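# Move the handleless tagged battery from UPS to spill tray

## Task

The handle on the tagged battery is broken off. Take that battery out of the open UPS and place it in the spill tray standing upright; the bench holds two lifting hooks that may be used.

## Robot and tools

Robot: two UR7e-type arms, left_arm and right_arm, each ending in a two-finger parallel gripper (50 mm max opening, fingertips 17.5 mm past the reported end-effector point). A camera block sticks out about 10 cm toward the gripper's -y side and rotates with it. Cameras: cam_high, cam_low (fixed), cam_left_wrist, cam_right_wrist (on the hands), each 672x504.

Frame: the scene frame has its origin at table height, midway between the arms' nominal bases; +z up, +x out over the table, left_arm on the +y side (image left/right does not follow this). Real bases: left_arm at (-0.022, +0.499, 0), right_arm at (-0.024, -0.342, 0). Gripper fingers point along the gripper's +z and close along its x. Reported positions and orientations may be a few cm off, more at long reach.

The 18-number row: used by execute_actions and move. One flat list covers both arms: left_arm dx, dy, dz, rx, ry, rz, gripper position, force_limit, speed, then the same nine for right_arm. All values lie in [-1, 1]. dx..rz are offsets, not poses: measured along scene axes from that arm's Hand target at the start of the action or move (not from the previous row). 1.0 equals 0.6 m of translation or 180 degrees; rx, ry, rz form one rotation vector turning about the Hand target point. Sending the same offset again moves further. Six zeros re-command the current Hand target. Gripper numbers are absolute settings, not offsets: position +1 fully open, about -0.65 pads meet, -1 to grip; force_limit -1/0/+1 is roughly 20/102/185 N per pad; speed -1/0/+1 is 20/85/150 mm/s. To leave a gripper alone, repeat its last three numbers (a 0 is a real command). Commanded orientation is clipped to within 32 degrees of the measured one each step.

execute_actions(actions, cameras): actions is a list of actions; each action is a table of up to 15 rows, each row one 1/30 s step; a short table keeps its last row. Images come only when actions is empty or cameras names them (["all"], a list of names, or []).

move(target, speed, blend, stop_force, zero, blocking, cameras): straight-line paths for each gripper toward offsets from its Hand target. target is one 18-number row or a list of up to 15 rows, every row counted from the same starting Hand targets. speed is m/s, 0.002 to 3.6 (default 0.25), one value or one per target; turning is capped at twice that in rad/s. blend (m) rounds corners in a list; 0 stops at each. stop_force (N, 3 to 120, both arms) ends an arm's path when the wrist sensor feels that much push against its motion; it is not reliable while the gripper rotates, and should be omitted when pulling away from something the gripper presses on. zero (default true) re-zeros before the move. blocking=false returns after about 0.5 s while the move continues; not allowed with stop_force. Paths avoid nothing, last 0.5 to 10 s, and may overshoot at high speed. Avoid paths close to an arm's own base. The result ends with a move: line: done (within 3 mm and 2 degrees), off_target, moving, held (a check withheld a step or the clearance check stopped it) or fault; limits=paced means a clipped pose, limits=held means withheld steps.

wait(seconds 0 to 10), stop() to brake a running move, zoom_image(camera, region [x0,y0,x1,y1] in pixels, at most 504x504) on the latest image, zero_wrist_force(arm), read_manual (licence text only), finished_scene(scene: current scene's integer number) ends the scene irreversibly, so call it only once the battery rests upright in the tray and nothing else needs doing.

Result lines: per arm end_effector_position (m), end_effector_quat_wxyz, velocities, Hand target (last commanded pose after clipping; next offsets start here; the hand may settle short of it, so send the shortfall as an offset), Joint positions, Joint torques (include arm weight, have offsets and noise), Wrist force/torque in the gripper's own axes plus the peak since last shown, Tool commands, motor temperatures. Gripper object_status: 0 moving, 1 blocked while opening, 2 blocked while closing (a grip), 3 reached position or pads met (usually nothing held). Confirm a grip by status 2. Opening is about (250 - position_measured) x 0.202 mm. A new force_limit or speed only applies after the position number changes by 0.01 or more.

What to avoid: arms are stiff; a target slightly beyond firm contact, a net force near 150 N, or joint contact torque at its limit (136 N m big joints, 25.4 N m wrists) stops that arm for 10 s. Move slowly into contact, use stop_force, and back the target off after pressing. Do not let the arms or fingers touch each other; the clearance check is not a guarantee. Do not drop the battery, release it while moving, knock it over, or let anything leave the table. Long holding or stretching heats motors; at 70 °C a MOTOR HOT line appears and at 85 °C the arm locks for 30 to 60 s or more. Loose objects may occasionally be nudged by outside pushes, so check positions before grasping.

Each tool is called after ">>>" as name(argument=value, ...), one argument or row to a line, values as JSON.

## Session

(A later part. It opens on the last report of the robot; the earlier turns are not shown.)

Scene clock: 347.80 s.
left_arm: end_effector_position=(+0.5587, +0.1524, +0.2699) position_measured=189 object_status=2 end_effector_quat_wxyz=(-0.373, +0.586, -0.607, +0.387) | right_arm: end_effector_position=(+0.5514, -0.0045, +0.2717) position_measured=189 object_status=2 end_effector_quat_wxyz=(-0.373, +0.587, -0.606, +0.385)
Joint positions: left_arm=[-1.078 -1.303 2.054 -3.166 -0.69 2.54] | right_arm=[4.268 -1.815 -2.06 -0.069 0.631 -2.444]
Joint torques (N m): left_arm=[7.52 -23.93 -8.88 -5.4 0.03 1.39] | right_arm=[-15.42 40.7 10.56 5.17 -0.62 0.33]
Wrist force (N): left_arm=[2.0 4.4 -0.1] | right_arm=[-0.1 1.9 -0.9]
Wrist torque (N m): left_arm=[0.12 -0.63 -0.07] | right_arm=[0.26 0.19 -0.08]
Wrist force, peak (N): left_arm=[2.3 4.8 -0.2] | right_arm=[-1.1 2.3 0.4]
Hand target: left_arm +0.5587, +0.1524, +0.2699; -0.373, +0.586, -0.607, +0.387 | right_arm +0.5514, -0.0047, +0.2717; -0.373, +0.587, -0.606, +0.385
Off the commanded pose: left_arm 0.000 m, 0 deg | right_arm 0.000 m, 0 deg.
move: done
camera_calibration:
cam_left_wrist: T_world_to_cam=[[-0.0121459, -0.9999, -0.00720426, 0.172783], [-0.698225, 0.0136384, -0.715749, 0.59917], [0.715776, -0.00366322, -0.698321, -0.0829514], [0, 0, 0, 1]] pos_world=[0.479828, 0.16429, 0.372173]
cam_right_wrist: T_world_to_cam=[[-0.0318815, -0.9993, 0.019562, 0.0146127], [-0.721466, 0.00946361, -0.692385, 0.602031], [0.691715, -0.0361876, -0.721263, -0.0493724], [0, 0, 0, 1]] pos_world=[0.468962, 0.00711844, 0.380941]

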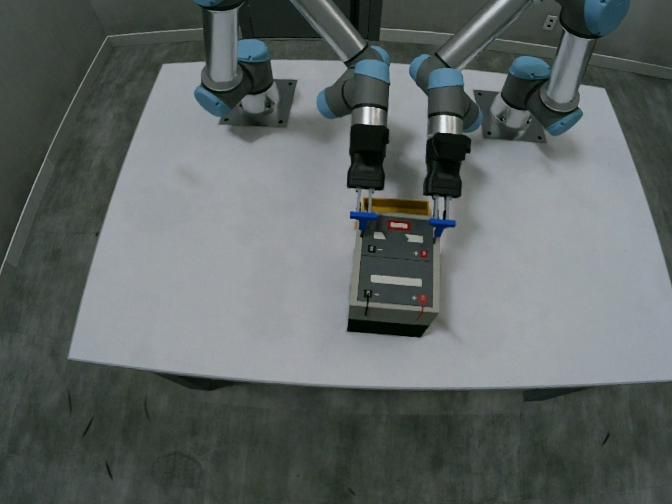

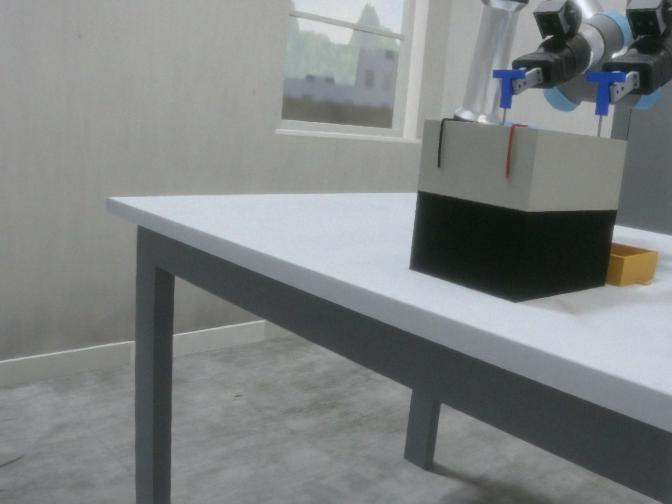

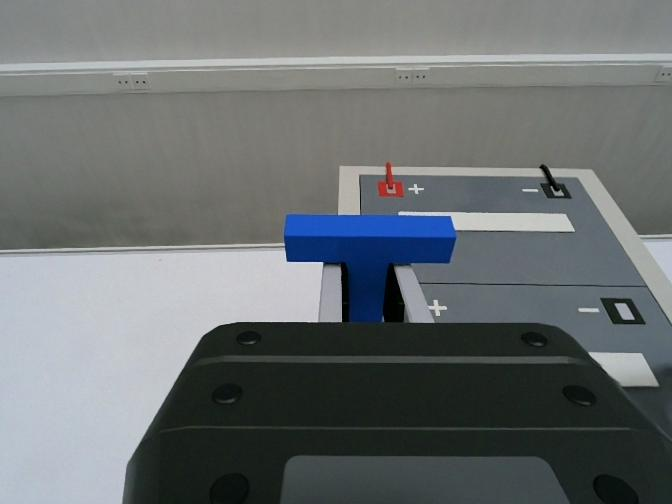

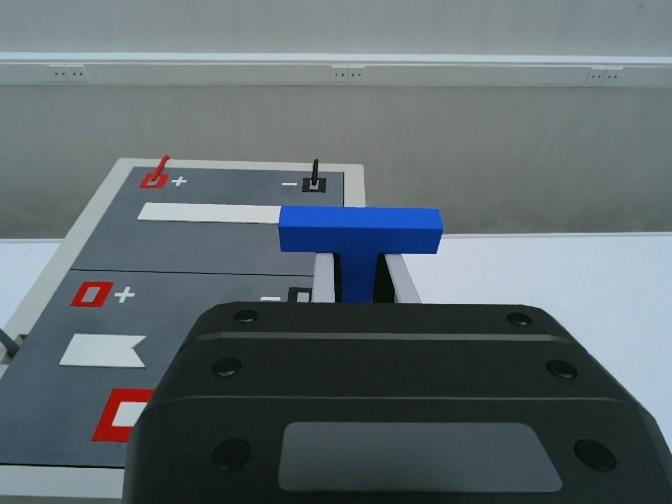

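>>> move(
  target=[0,0,0.0133,0,0,0,-1,-0.2,-0.5,0,0,0.0133,0,0,0,-1,-0.2,-0.5],
  speed=0.02,
  cameras=["cam_left_wrist","cam_right_wrist"],
)

Scene clock: 351.70 s.
left_arm: end_effector_position=(+0.5587, +0.1524, +0.2780) position_measured=189 object_status=2 end_effector_quat_wxyz=(-0.373, +0.586, -0.607, +0.387) | right_arm: end_effector_position=(+0.5514, -0.0047, +0.2798) position_measured=189 object_status=2 end_effector_quat_wxyz=(-0.373, +0.587, -0.606, +0.385)
Joint positions: left_arm=[-1.078 -1.318 2.046 -3.144 -0.69 2.54] | right_arm=[4.267 -1.801 -2.052 -0.092 0.631 -2.444]
Joint torques (N m): left_arm=[6.88 -24.06 -22.82 -5.53 0.2 0.18] | right_arm=[-14.47 21.69 20.53 5.06 -3.29 -1.3]
Wrist force (N): left_arm=[0.6 4.4 0.3] | right_arm=[-0.4 1.7 -0.7]
Wrist torque (N m): left_arm=[0.11 -0.65 0.00] | right_arm=[0.22 0.24 -0.07]
Wrist force, peak (N): left_arm=[2.2 5.2 0.4] | right_arm=[-1.4 2.4 -0.3]
Hand target: left_arm +0.5587, +0.1524, +0.2779; -0.373, +0.586, -0.607, +0.387 | right_arm +0.5514, -0.0047, +0.2796; -0.373, +0.587, -0.606, +0.385
Off the commanded pose: left_arm 0.000 m, 0 deg | right_arm 0.000 m, 0 deg.
move: done
camera_calibration:
cam_left_wrist: T_world_to_cam=[[-0.0122146, -0.999899, -0.00727565, 0.172901], [-0.698172, 0.0137372, -0.715798, 0.604945], [0.715826, -0.00366357, -0.698269, -0.0773388], [0, 0, 0, 1]] pos_world=[0.479829, 0.16429, 0.380273]
cam_right_wrist: T_world_to_cam=[[-0.0321654, -0.999294, 0.019422, 0.0145447], [-0.721406, 0.0097626, -0.692444, 0.607704], [0.691765, -0.0362839, -0.72121, -0.043646], [0, 0, 0, 1]] pos_world=[0.469062, 0.00701802, 0.38904]
Images, in order (width x height): cam_left_wrist 672x504, cam_right_wrist 672x504.

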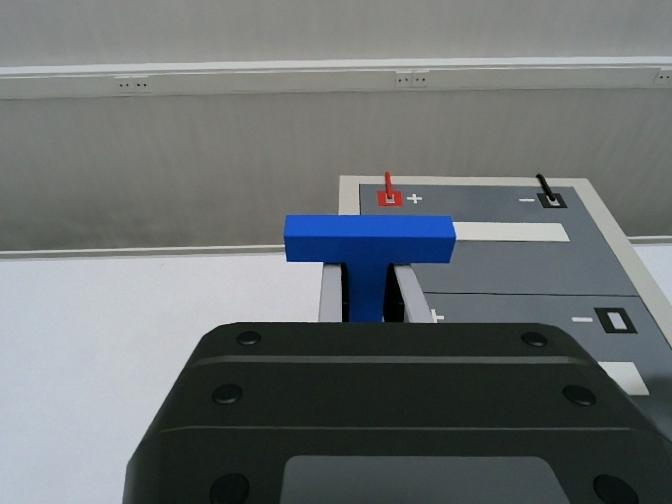

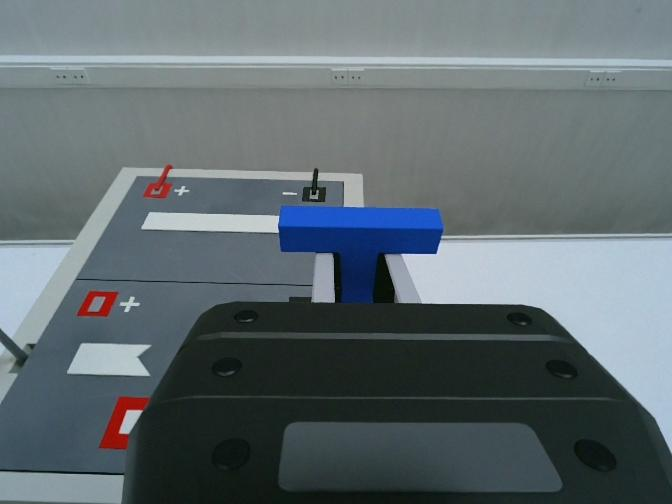

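>>> move(
  target=[0,0,0.035,0,0,0,-1,-0.2,-0.5,0,0,0.035,0,0,0,-1,-0.2,-0.5],
  speed=0.02,
  stop_force=5,
  cameras=["cam_low","cam_left_wrist","cam_right_wrist"],
)

Scene clock: 355.57 s.
left_arm: end_effector_position=(+0.5587, +0.1524, +0.2819) position_measured=189 object_status=2 end_effector_quat_wxyz=(-0.373, +0.586, -0.607, +0.387) | right_arm: end_effector_position=(+0.5514, -0.0047, +0.2829) position_measured=189 object_status=2 end_effector_quat_wxyz=(-0.373, +0.587, -0.606, +0.385)
Joint positions: left_arm=[-1.078 -1.325 2.042 -3.133 -0.69 2.54] | right_arm=[4.267 -1.795 -2.048 -0.101 0.631 -2.444]
Joint torques (N m): left_arm=[1.95 -24.48 -11.09 -2.48 2.74 -0.5] | right_arm=[-11.32 21.49 13.61 1.62 -4.97 -1.23]
Wrist force (N): left_arm=[2.3 7.7 1.0] | right_arm=[-2.2 7.6 1.0]
Wrist torque (N m): left_arm=[0.01 -0.58 -0.10] | right_arm=[0.26 0.17 -0.02]
Wrist force, peak (N): left_arm=[2.6 19.6 7.4] | right_arm=[-1.7 22.9 7.3]
Hand target: left_arm +0.5587, +0.1524, +0.2819; -0.373, +0.586, -0.607, +0.387 (not the last commanded pose) | right_arm +0.5514, -0.0047, +0.2829; -0.373, +0.587, -0.606, +0.385 (not the last commanded pose)
Off the commanded pose: left_arm 0.017 m, 0 deg | right_arm 0.018 m, 0 deg.
move: contact (left_arm, right_arm)
camera_calibration:
cam_left_wrist: T_world_to_cam=[[-0.012147, -0.999899, -0.00734665, 0.172925], [-0.698274, 0.0137413, -0.715699, 0.607746], [0.715727, -0.00356363, -0.698371, -0.0745455], [0, 0, 0, 1]] pos_world=[0.479828, 0.16429, 0.384173]
cam_right_wrist: T_world_to_cam=[[-0.0321614, -0.999288, 0.0197082, 0.0143697], [-0.721461, 0.00956429, -0.692389, 0.609926], [0.691708, -0.0364869, -0.721255, -0.0412922], [0, 0, 0, 1]] pos_world=[0.469062, 0.00701931, 0.392241]
Images, in order (width x height): cam_low 672x504, cam_left_wrist 672x504, cam_right_wrist 672x504.

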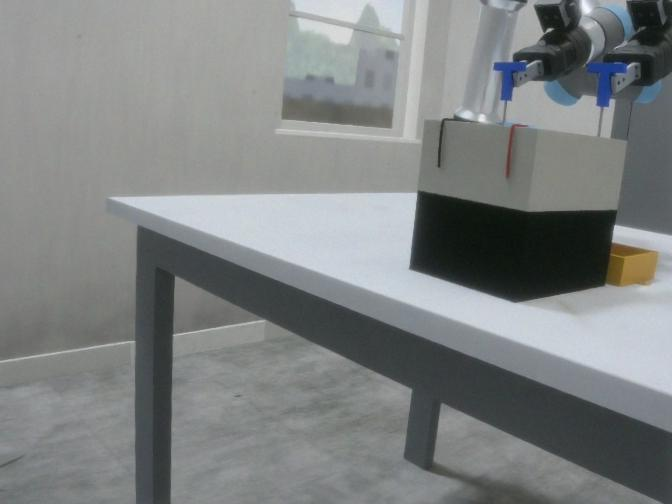

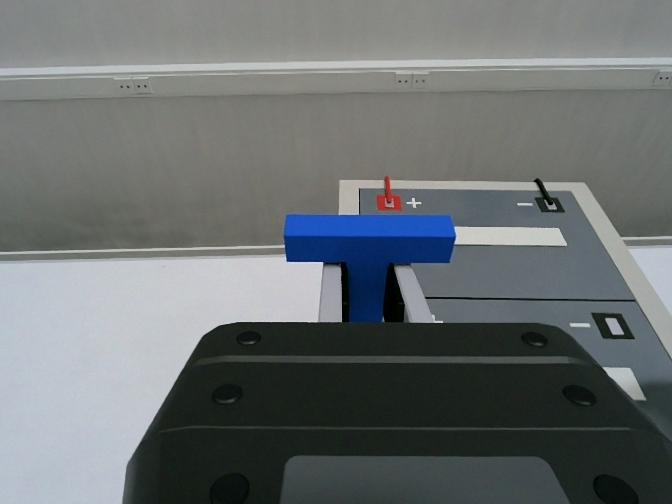

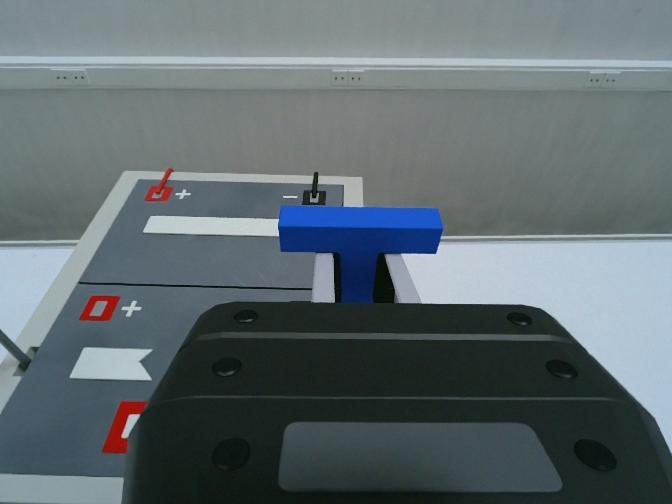

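>>> move(
  target=[0,0,0.025,0,0,0,-1,-0.2,-0.5,0,0,0.0245,0,0,0,-1,-0.2,-0.5],
  speed=0.03,
  cameras=["cam_high","cam_low","cam_left_wrist","cam_right_wrist"],
)

>>> zoom_image(
  camera="cam_low",
  region=[400, 50, 652, 180],
)

Scene clock: 359.53 s.
left_arm: end_effector_position=(+0.5587, +0.1524, +0.2971) position_measured=189 object_status=2 end_effector_quat_wxyz=(-0.373, +0.586, -0.607, +0.387) end_effector_velocity=(+0.000, +0.000, -0.001) end_effector_angular_velocity=(-0.003, -0.001, +0.001) | right_arm: end_effector_position=(+0.5514, -0.0047, +0.2978) position_measured=189 object_status=2 end_effector_quat_wxyz=(-0.373, +0.587, -0.606, +0.385) end_effector_velocity=(+0.000, +0.000, +0.000) end_effector_angular_velocity=(+0.002, -0.001, -0.001)
Joint positions: left_arm=[-1.078 -1.35 2.025 -3.091 -0.69 2.54] | right_arm=[4.267 -1.77 -2.031 -0.143 0.631 -2.444]
Joint velocities: left_arm=[0 0.003 0.001 -0.005 0 -0.002] | right_arm=[-0.001 -0.002 0 0.005 0 0]
Joint torques (N m): left_arm=[2.9 -31.04 -22.83 -9.14 4.28 -0.76] | right_arm=[-13.32 26.08 21.79 10.41 -3.25 1.46]
Wrist force (N): left_arm=[1.3 20.4 7.6] | right_arm=[-0.8 21.6 6.7]
Wrist torque (N m): left_arm=[-0.11 -0.62 -0.01] | right_arm=[0.58 0.24 -0.12]
Wrist force, peak (N): left_arm=[3.4 23.0 9.1] | right_arm=[-2.2 25.8 8.7]
Hand target: left_arm +0.5587, +0.1524, +0.2969; -0.373, +0.586, -0.607, +0.387 | right_arm +0.5514, -0.0047, +0.2976; -0.373, +0.587, -0.606, +0.385
Off the commanded pose: left_arm 0.000 m, 0 deg | right_arm 0.000 m, 0 deg.
move: done
camera_calibration:
cam_left_wrist: T_world_to_cam=[[-0.0122165, -0.999899, -0.00727752, 0.173042], [-0.698172, 0.0137399, -0.715798, 0.618616], [0.715826, -0.00366361, -0.698269, -0.0640019], [0, 0, 0, 1]] pos_world=[0.479829, 0.16429, 0.399373]
cam_right_wrist: T_world_to_cam=[[-0.0320202, -0.999293, 0.0197057, 0.0140107], [-0.721465, 0.00946417, -0.692386, 0.620244], [0.69171, -0.0363873, -0.721258, -0.0305463], [0, 0, 0, 1]] pos_world=[0.469062, 0.00701919, 0.407141]

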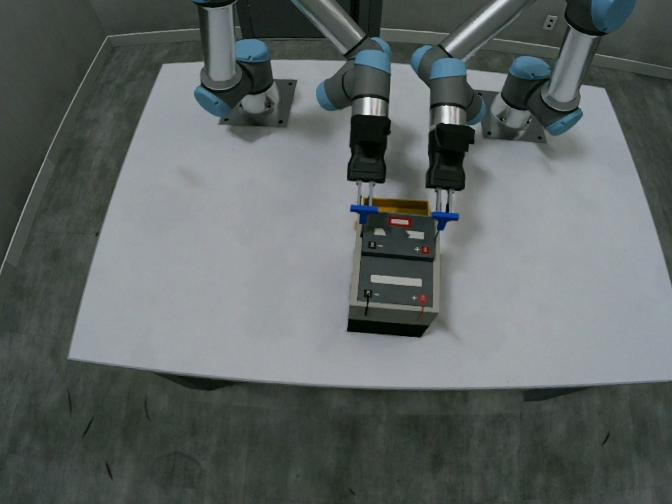

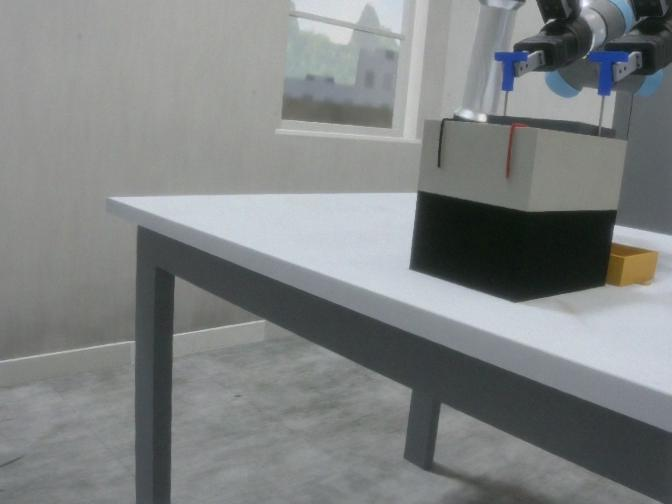

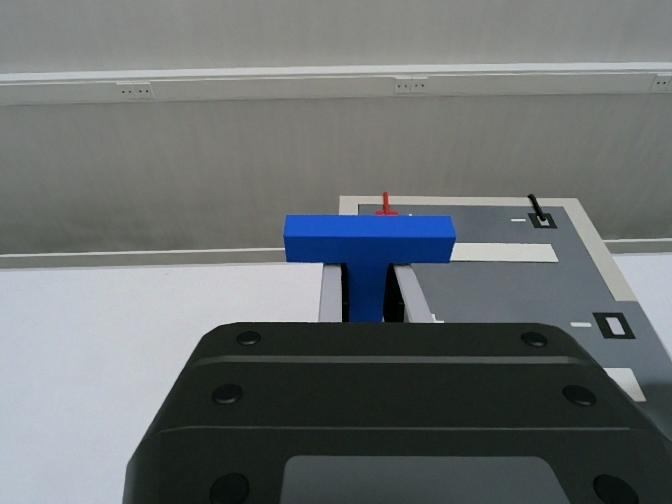

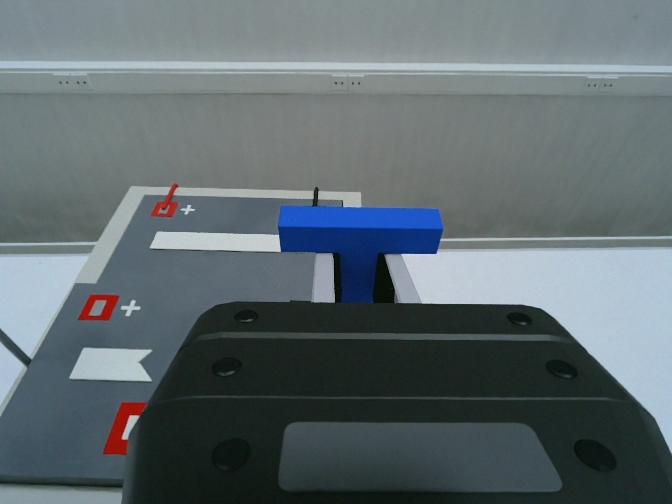

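Scaled by 2.000.

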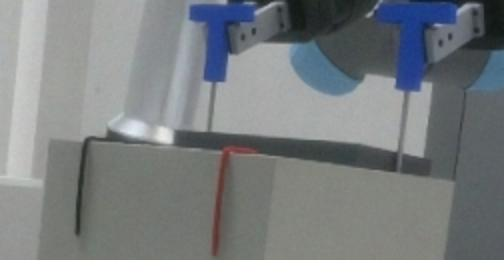

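>>> move(
  target=[0,0,0.2,0,0,0,-1,-0.2,-0.5,0,0,0.2,0,0,0,-1,-0.2,-0.5],
  speed=0.08,
  cameras=["cam_high","cam_low"],
)

>>> zoom_image(
  camera="cam_low",
  region=[400, 0, 652, 180],
)

Scene clock: 369.10 s.
left_arm: end_effector_position=(+0.5587, +0.1524, +0.4170) position_measured=189 object_status=2 end_effector_quat_wxyz=(-0.373, +0.586, -0.607, +0.387) | right_arm: end_effector_position=(+0.5514, -0.0047, +0.4178) position_measured=189 object_status=2 end_effector_quat_wxyz=(-0.373, +0.587, -0.606, +0.385)
Joint positions: left_arm=[-1.078 -1.499 1.848 -2.766 -0.69 2.54] | right_arm=[4.267 -1.626 -1.849 -0.469 0.631 -2.444]
Joint torques (N m): left_arm=[6.67 -29.55 -23.85 -9.33 3.64 -1.56] | right_arm=[-11.51 23.85 24.24 10.51 -5.08 1.9]
Wrist force (N): left_arm=[2.6 20.6 7.5] | right_arm=[-0.8 21.4 7.0]
Wrist torque (N m): left_arm=[-0.14 -0.58 0.01] | right_arm=[0.53 0.29 -0.18]
Wrist force, peak (N): left_arm=[3.2 25.2 10.3] | right_arm=[-2.1 26.6 9.2]
Hand target: left_arm +0.5587, +0.1524, +0.4169; -0.373, +0.586, -0.607, +0.387 | right_arm +0.5514, -0.0047, +0.4176; -0.373, +0.587, -0.606, +0.385
Off the commanded pose: left_arm 0.000 m, 0 deg | right_arm 0.000 m, 0 deg.
move: done
Images, in order (width x height): cam_high 672x504, cam_low 672x504.

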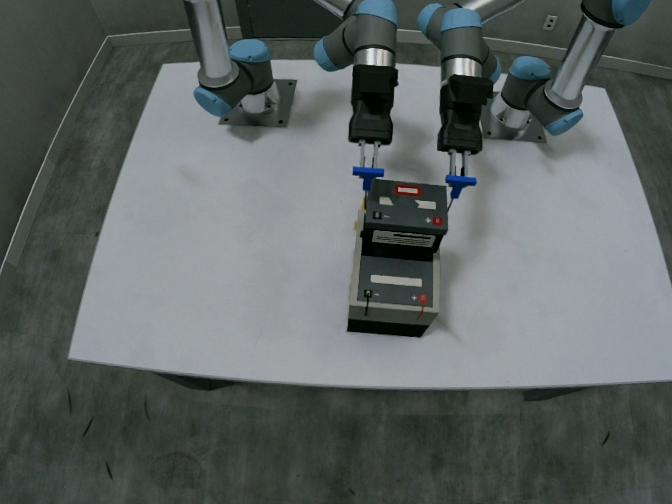

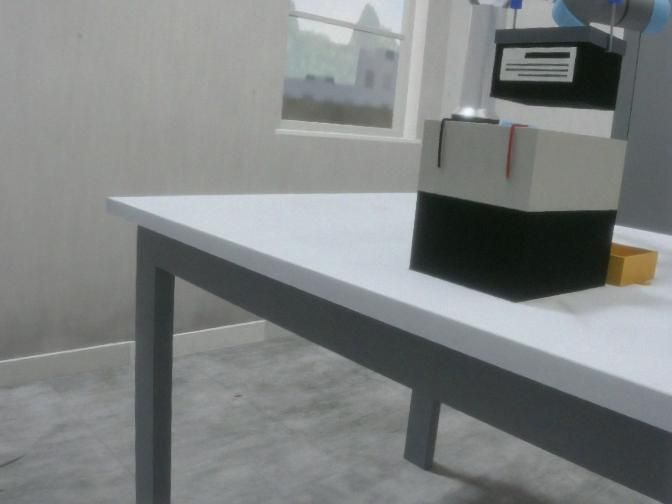

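Scaled by 2.000.

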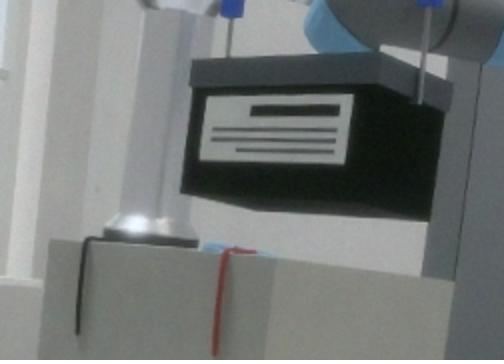

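>>> move(
  target=[
    [-0.232,0.037,0,0,0,0.0117,-1,-0.2,-0.5,-0.2223,0.0368,0,0,0,0.0117,-1,-0.2,-0.5],
    [-0.232,0.037,-0.2967,0,0,0.0117,-1,-0.2,-0.5,-0.2223,0.0368,-0.2967,0,0,0.0117,-1,-0.2,-0.5],
  ],
  speed=[0.1,0.1],
  blend=[0.01,0],
  cameras=["all"],
)

>>> zoom_image(
  camera="cam_high",
  region=[330, 150, 470, 260],
)

>>> zoom_image(
  camera="cam_low",
  region=[540, 60, 672, 300],
)

Scene clock: 397.83 s.
left_arm: end_effector_position=(+0.4195, +0.1746, +0.2388) position_measured=189 object_status=2 end_effector_quat_wxyz=(-0.380, +0.597, -0.596, +0.380) | right_arm: end_effector_position=(+0.4180, +0.0174, +0.2396) position_measured=189 object_status=2 end_effector_quat_wxyz=(-0.380, +0.598, -0.595, +0.378)
Joint positions: left_arm=[-1.382 -1.58 2.376 -2.79 -0.482 2.041] | right_arm=[4.572 -1.622 -2.302 -0.385 0.48 -2.019]
Joint torques (N m): left_arm=[8.53 -32.07 -36.62 -5.27 5.25 -1.37] | right_arm=[-14.96 35.31 36.08 4.14 -8.37 0.59]
Wrist force (N): left_arm=[4.1 21.5 7.2] | right_arm=[-1.3 22.6 7.1]
Wrist torque (N m): left_arm=[-0.22 -0.53 -0.19] | right_arm=[0.52 0.19 -0.06]
Wrist force, peak (N): left_arm=[4.4 23.7 9.6] | right_arm=[-0.8 24.5 9.9]
Hand target: left_arm +0.4195, +0.1746, +0.2389; -0.380, +0.597, -0.596, +0.380 | right_arm +0.4181, +0.0174, +0.2396; -0.380, +0.598, -0.595, +0.378
Off the commanded pose: left_arm 0.000 m, 0 deg | right_arm 0.000 m, 0 deg.
move: done
camera_calibration:
cam_left_wrist: T_world_to_cam=[[0.0244802, -0.999671, -0.00771247, 0.177852], [-0.698259, -0.0115771, -0.715751, 0.483812], [0.715426, 0.022907, -0.698313, -0.00943322], [0, 0, 0, 1]] pos_world=[0.340221, 0.183611, 0.341073]
cam_right_wrist: T_world_to_cam=[[0.0047535, -0.99979, 0.0199092, 0.0175496], [-0.721355, -0.0172167, -0.692352, 0.483762], [0.692549, -0.0110705, -0.721286, 0.019766], [0, 0, 0, 1]] pos_world=[0.335192, 0.0260935, 0.348841]

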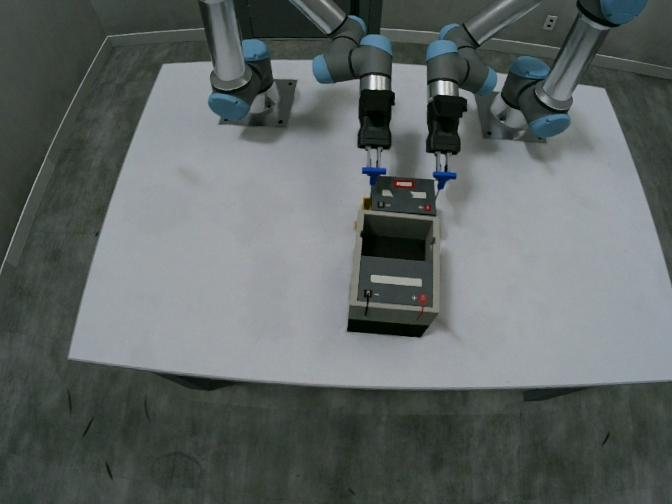

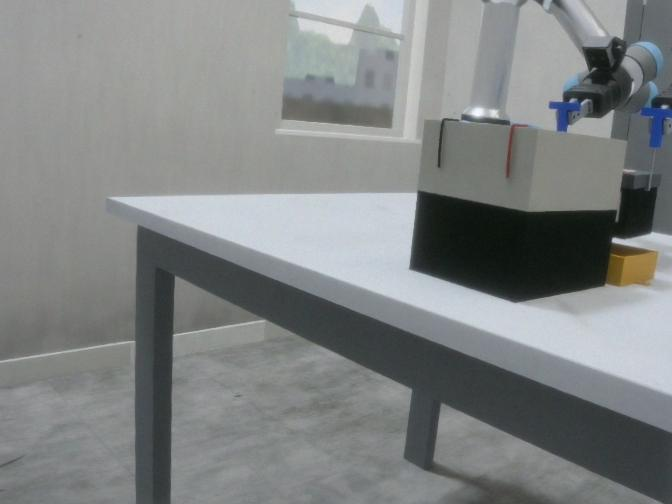

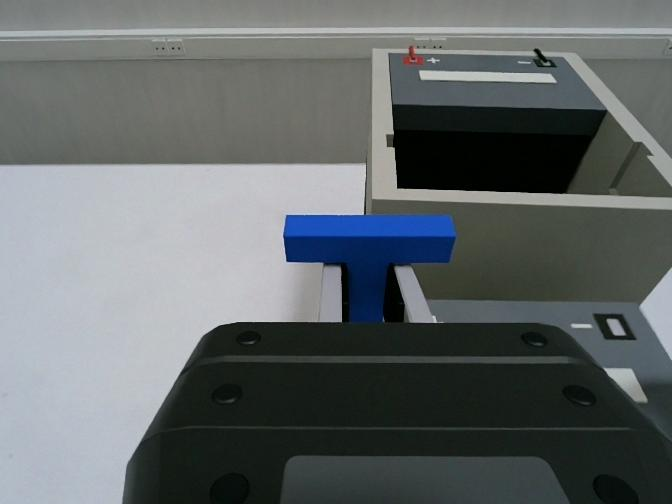

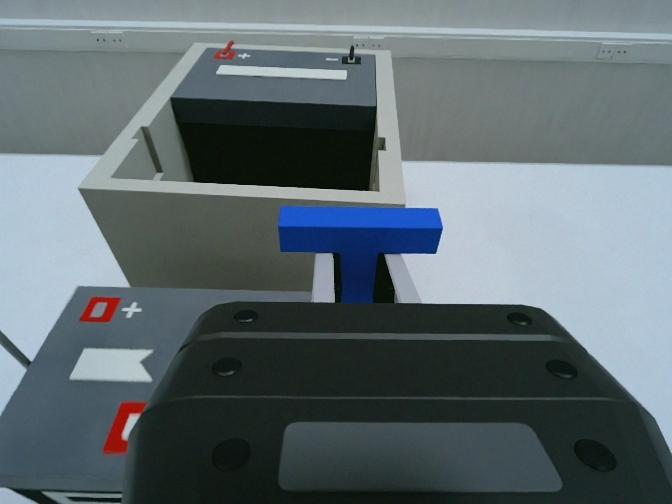

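Scaled by 3.600.

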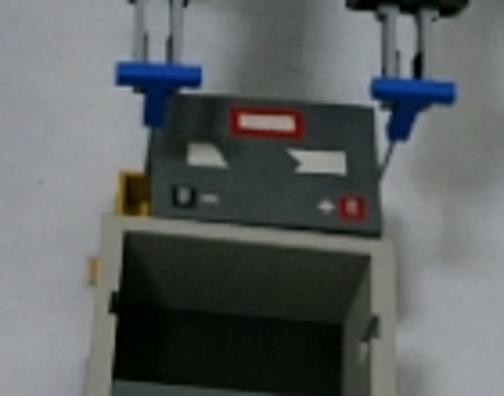

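Scaled by 2.100.

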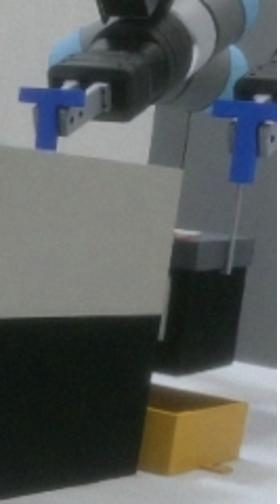

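>>> zoom_image(
  camera="cam_right_wrist",
  region=[0, 270, 320, 504],
)

>>> zoom_image(
  camera="cam_left_wrist",
  region=[400, 270, 672, 470],
)

Scaled by 1.575.

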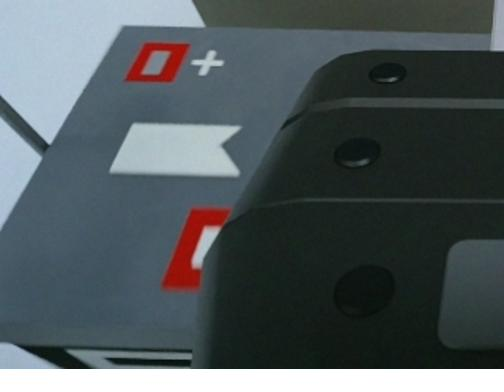

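Scaled by 1.853.

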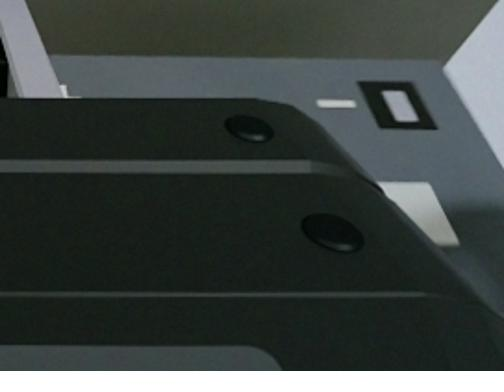

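>>> zoom_image(
  camera="cam_low",
  region=[596, 150, 672, 300],
)

>>> zoom_image(
  camera="cam_high",
  region=[355, 170, 395, 215],
)

Scaled by 3.360.

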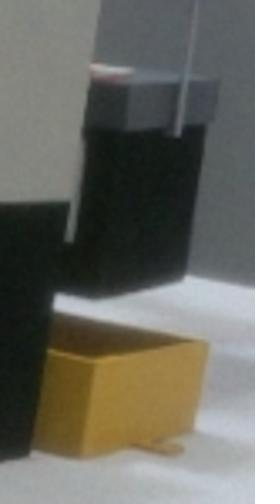

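Scaled by 11.200.

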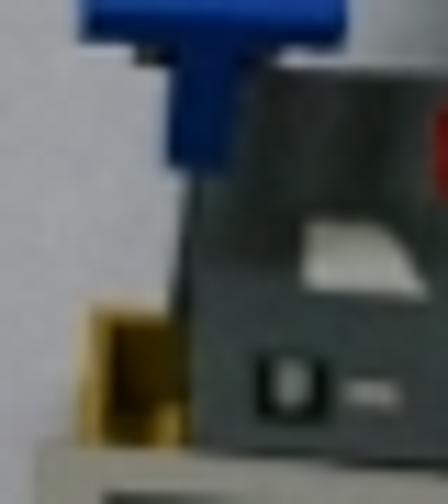

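>>> move(
  target=[0,-0.0025,-0.08,0,0,0,-1,-0.2,-0.5,0,-0.0025,-0.08,0,0,0,-1,-0.2,-0.5],
  speed=0.08,
)

>>> move(
  target=[0,0,-0.06,0,0,0,-1,-0.2,-0.5,0,0,-0.06,0,0,0,-1,-0.2,-0.5],
  speed=0.02,
  stop_force=6,
  cameras=["all"],
)

>>> zoom_image(
  camera="cam_low",
  region=[596, 150, 672, 300],
)

>>> zoom_image(
  camera="cam_high",
  region=[340, 160, 460, 230],
)

Scene clock: 435.37 s.
left_arm: end_effector_position=(+0.4195, +0.1731, +0.1908) position_measured=189 object_status=2 end_effector_quat_wxyz=(-0.380, +0.597, -0.596, +0.380) | right_arm: end_effector_position=(+0.4180, +0.0159, +0.1916) position_measured=189 object_status=2 end_effector_quat_wxyz=(-0.380, +0.598, -0.595, +0.378)
Joint positions: left_arm=[-1.383 -1.448 2.424 -2.969 -0.482 2.039] | right_arm=[4.571 -1.738 -2.355 -0.215 0.48 -2.021]
Joint torques (N m): left_arm=[8.46 -34.76 -32.16 -4.94 6.48 -0.05] | right_arm=[-13.58 37.6 32.54 3.62 -6.46 0.35]
Wrist force (N): left_arm=[3.7 20.5 8.2] | right_arm=[-1.0 21.3 8.9]
Wrist torque (N m): left_arm=[-0.11 -0.64 -0.14] | right_arm=[0.66 0.24 -0.08]
Wrist force, peak (N): left_arm=[3.1 23.5 7.6] | right_arm=[-1.1 24.7 7.6]
Hand target: left_arm +0.4195, +0.1731, +0.1909; -0.380, +0.597, -0.596, +0.380 | right_arm +0.4181, +0.0159, +0.1916; -0.380, +0.598, -0.595, +0.378
Off the commanded pose: left_arm 0.000 m, 0 deg | right_arm 0.000 m, 0 deg.
move: done

Scene clock: 437.23 s.
left_arm: end_effector_position=(+0.4195, +0.1731, +0.1752) position_measured=189 object_status=2 end_effector_quat_wxyz=(-0.380, +0.597, -0.596, +0.380) | right_arm: end_effector_position=(+0.4181, +0.0159, +0.1760) position_measured=189 object_status=2 end_effector_quat_wxyz=(-0.380, +0.598, -0.596, +0.378)
Joint positions: left_arm=[-1.383 -1.401 2.437 -3.029 -0.482 2.039] | right_arm=[4.571 -1.781 -2.367 -0.159 0.48 -2.02]
Joint torques (N m): left_arm=[2.8 -32.62 -31.07 -8.15 6.64 0.23] | right_arm=[-7 38.99 29.54 8.63 -3.84 1.1]
Wrist force (N): left_arm=[2.6 19.1 7.7] | right_arm=[0.1 16.6 5.4]
Wrist torque (N m): left_arm=[-0.10 -0.67 0.02] | right_arm=[0.51 0.25 -0.16]
Wrist force, peak (N): left_arm=[3.9 23.2 6.8] | right_arm=[-1.0 24.1 7.0]
Hand target: left_arm +0.4195, +0.1731, +0.1752; -0.380, +0.597, -0.596, +0.380 (not the last commanded pose) | right_arm +0.4181, +0.0159, +0.1760; -0.380, +0.598, -0.596, +0.378 (not the last commanded pose)
Off the commanded pose: left_arm 0.020 m, 0 deg | right_arm 0.020 m, 0 deg.
move: contact (left_arm, right_arm)
camera_calibration:
cam_left_wrist: T_world_to_cam=[[0.0246207, -0.999669, -0.00743417, 0.175736], [-0.698407, -0.0118793, -0.715602, 0.438336], [0.715277, 0.0228107, -0.698469, -0.0536997], [0, 0, 0, 1]] pos_world=[0.34022, 0.18211, 0.277473]
cam_right_wrist: T_world_to_cam=[[0.00446837, -0.999795, 0.0197732, 0.0174497], [-0.721307, -0.0169176, -0.692409, 0.439767], [0.692601, -0.0111686, -0.721235, -0.0262228], [0, 0, 0, 1]] pos_world=[0.335291, 0.0245931, 0.285241]

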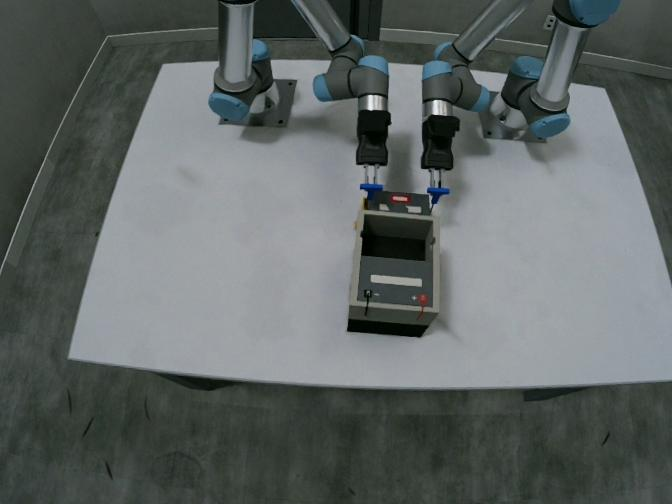

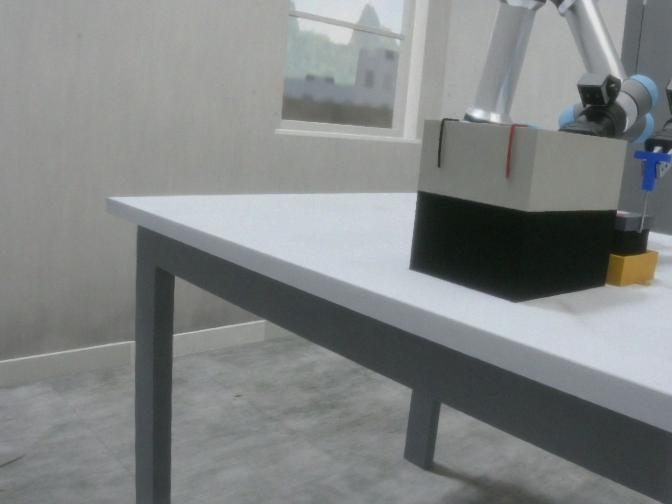

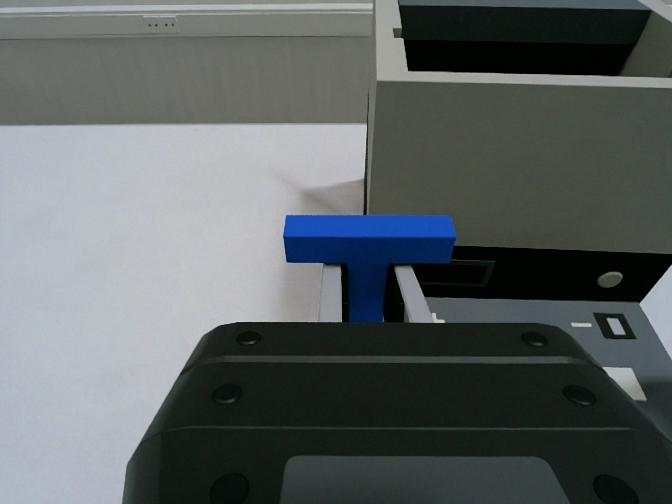

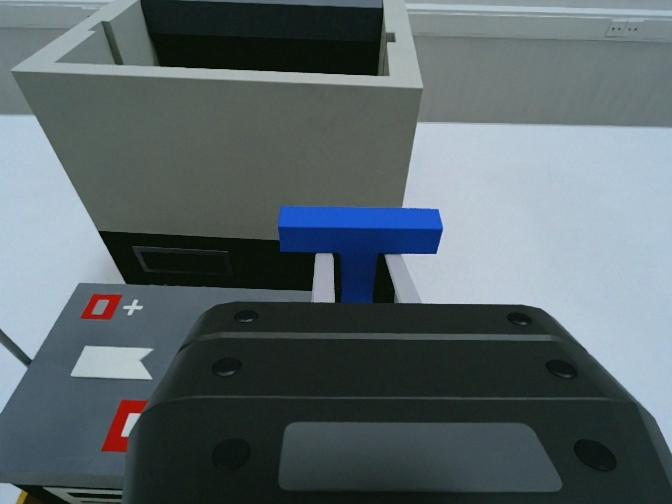

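Scaled by 3.360.

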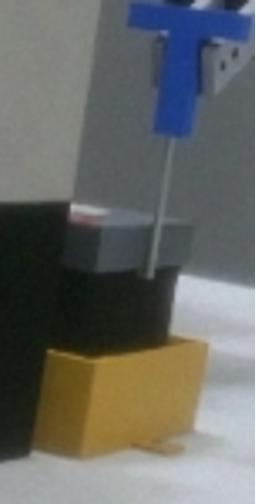

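Scaled by 4.200.

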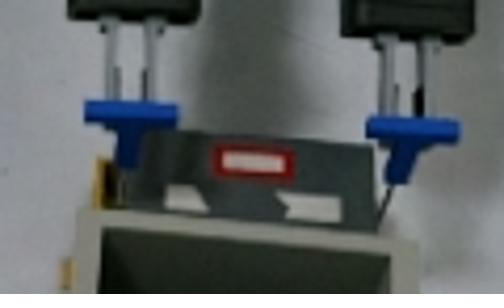

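>>> move(
  target=[0,0,-0.01,0,0,0,-1,-0.2,-0.5,0,0,-0.01,0,0,0,-1,-0.2,-0.5],
  speed=0.02,
  cameras=["cam_left_wrist","cam_right_wrist"],
)

Scene clock: 441.13 s.
left_arm: end_effector_position=(+0.4195, +0.1731, +0.1691) position_measured=189 object_status=2 end_effector_quat_wxyz=(-0.380, +0.597, -0.596, +0.380) | right_arm: end_effector_position=(+0.4181, +0.0159, +0.1699) position_measured=189 object_status=2 end_effector_quat_wxyz=(-0.380, +0.598, -0.596, +0.378)
Joint positions: left_arm=[-1.383 -1.382 2.441 -3.053 -0.482 2.038] | right_arm=[4.571 -1.799 -2.371 -0.138 0.48 -2.02]
Joint torques (N m): left_arm=[-5.15 -34.14 -7.23 -1.9 0.8 0.6] | right_arm=[-5.97 33.66 9.98 2.96 -2.65 -0.15]
Wrist force (N): left_arm=[2.7 4.4 0.3] | right_arm=[-0.6 1.7 -0.7]
Wrist torque (N m): left_arm=[0.12 -0.56 -0.05] | right_arm=[0.24 0.28 -0.09]
Wrist force, peak (N): left_arm=[2.6 19.3 7.8] | right_arm=[-0.3 17.5 5.8]
Hand target: left_arm +0.4195, +0.1731, +0.1692; -0.380, +0.597, -0.596, +0.380 | right_arm +0.4181, +0.0159, +0.1700; -0.380, +0.598, -0.596, +0.378
Off the commanded pose: left_arm 0.000 m, 0 deg | right_arm 0.000 m, 0 deg.
move: done
camera_calibration:
cam_left_wrist: T_world_to_cam=[[0.024621, -0.99967, -0.00729279, 0.175652], [-0.698407, -0.0119807, -0.715601, 0.433989], [0.715278, 0.0227122, -0.698471, -0.057942], [0, 0, 0, 1]] pos_world=[0.34022, 0.18211, 0.271373]
cam_right_wrist: T_world_to_cam=[[0.00446594, -0.999797, 0.0196318, 0.01761], [-0.721306, -0.016818, -0.692412, 0.435541], [0.692602, -0.0110683, -0.721235, -0.030625], [0, 0, 0, 1]] pos_world=[0.335291, 0.0245925, 0.279141]
Images, in order (width x height): cam_left_wrist 672x504, cam_right_wrist 672x504.

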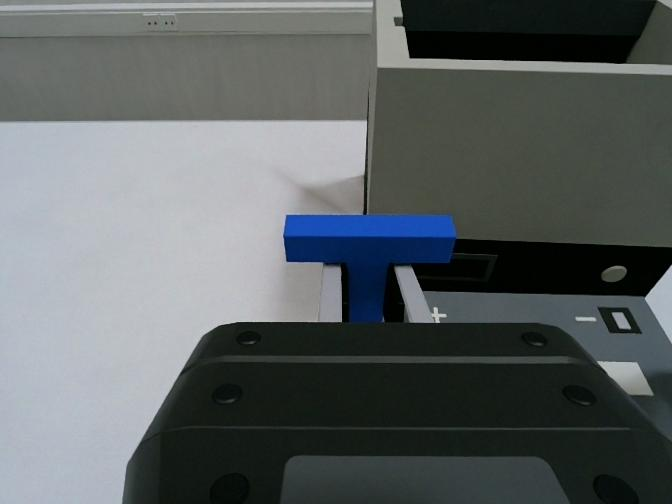

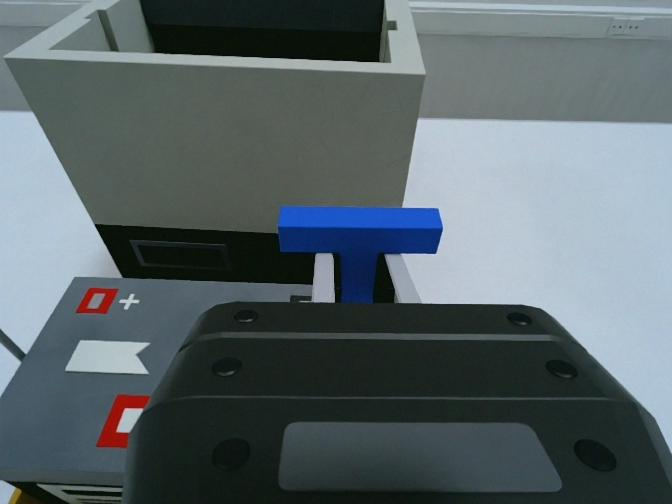

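>>> move(
  target=[0,0.035,0,0,0,0,-1,-0.2,-0.5,0,-0.035,0,0,0,0,-1,-0.2,-0.5],
  speed=0.05,
  stop_force=6,
  cameras=["cam_high","cam_low"],
)

>>> zoom_image(
  camera="cam_low",
  region=[596, 150, 672, 300],
)

>>> zoom_image(
  camera="cam_high",
  region=[340, 160, 460, 230],
)

Scene clock: 446.93 s.
left_arm: end_effector_position=(+0.4195, +0.1941, +0.1692) position_measured=189 object_status=2 end_effector_quat_wxyz=(-0.380, +0.597, -0.596, +0.380) | right_arm: end_effector_position=(+0.4181, -0.0051, +0.1700) position_measured=189 object_status=2 end_effector_quat_wxyz=(-0.380, +0.598, -0.596, +0.378)
Joint positions: left_arm=[-1.37 -1.408 2.488 -3.095 -0.488 2.064] | right_arm=[4.56 -1.772 -2.419 -0.097 0.484 -2.042]
Joint torques (N m): left_arm=[-7.72 -11.92 -24.88 -1.61 3.33 -1.83] | right_arm=[14.97 11.11 24.45 0.8 -4.19 2.14]
Wrist force (N): left_arm=[2.9 4.7 0.3] | right_arm=[-0.6 1.9 -0.5]
Wrist torque (N m): left_arm=[0.16 -0.60 -0.11] | right_arm=[0.27 0.28 -0.08]
Wrist force, peak (N): left_arm=[3.6 4.6 0.2] | right_arm=[-1.4 1.9 -0.5]
Hand target: left_arm +0.4195, +0.1941, +0.1692; -0.380, +0.597, -0.596, +0.380 | right_arm +0.4181, -0.0051, +0.1700; -0.380, +0.598, -0.596, +0.378
Off the commanded pose: left_arm 0.000 m, 0 deg | right_arm 0.000 m, 0 deg.
move: done
Images, in order (width x height): cam_high 672x504, cam_low 672x504.

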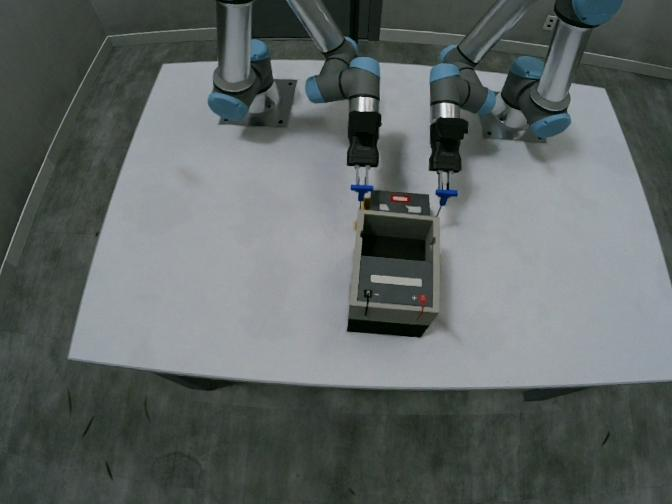

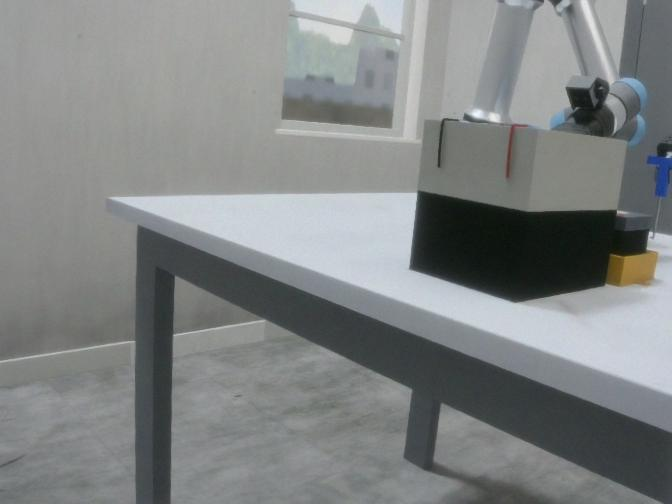

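Scaled by 3.360.

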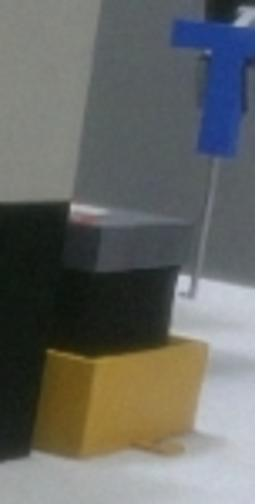

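Scaled by 4.200.

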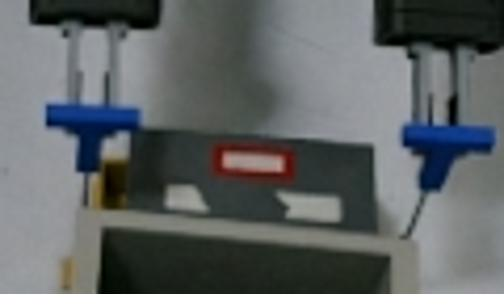

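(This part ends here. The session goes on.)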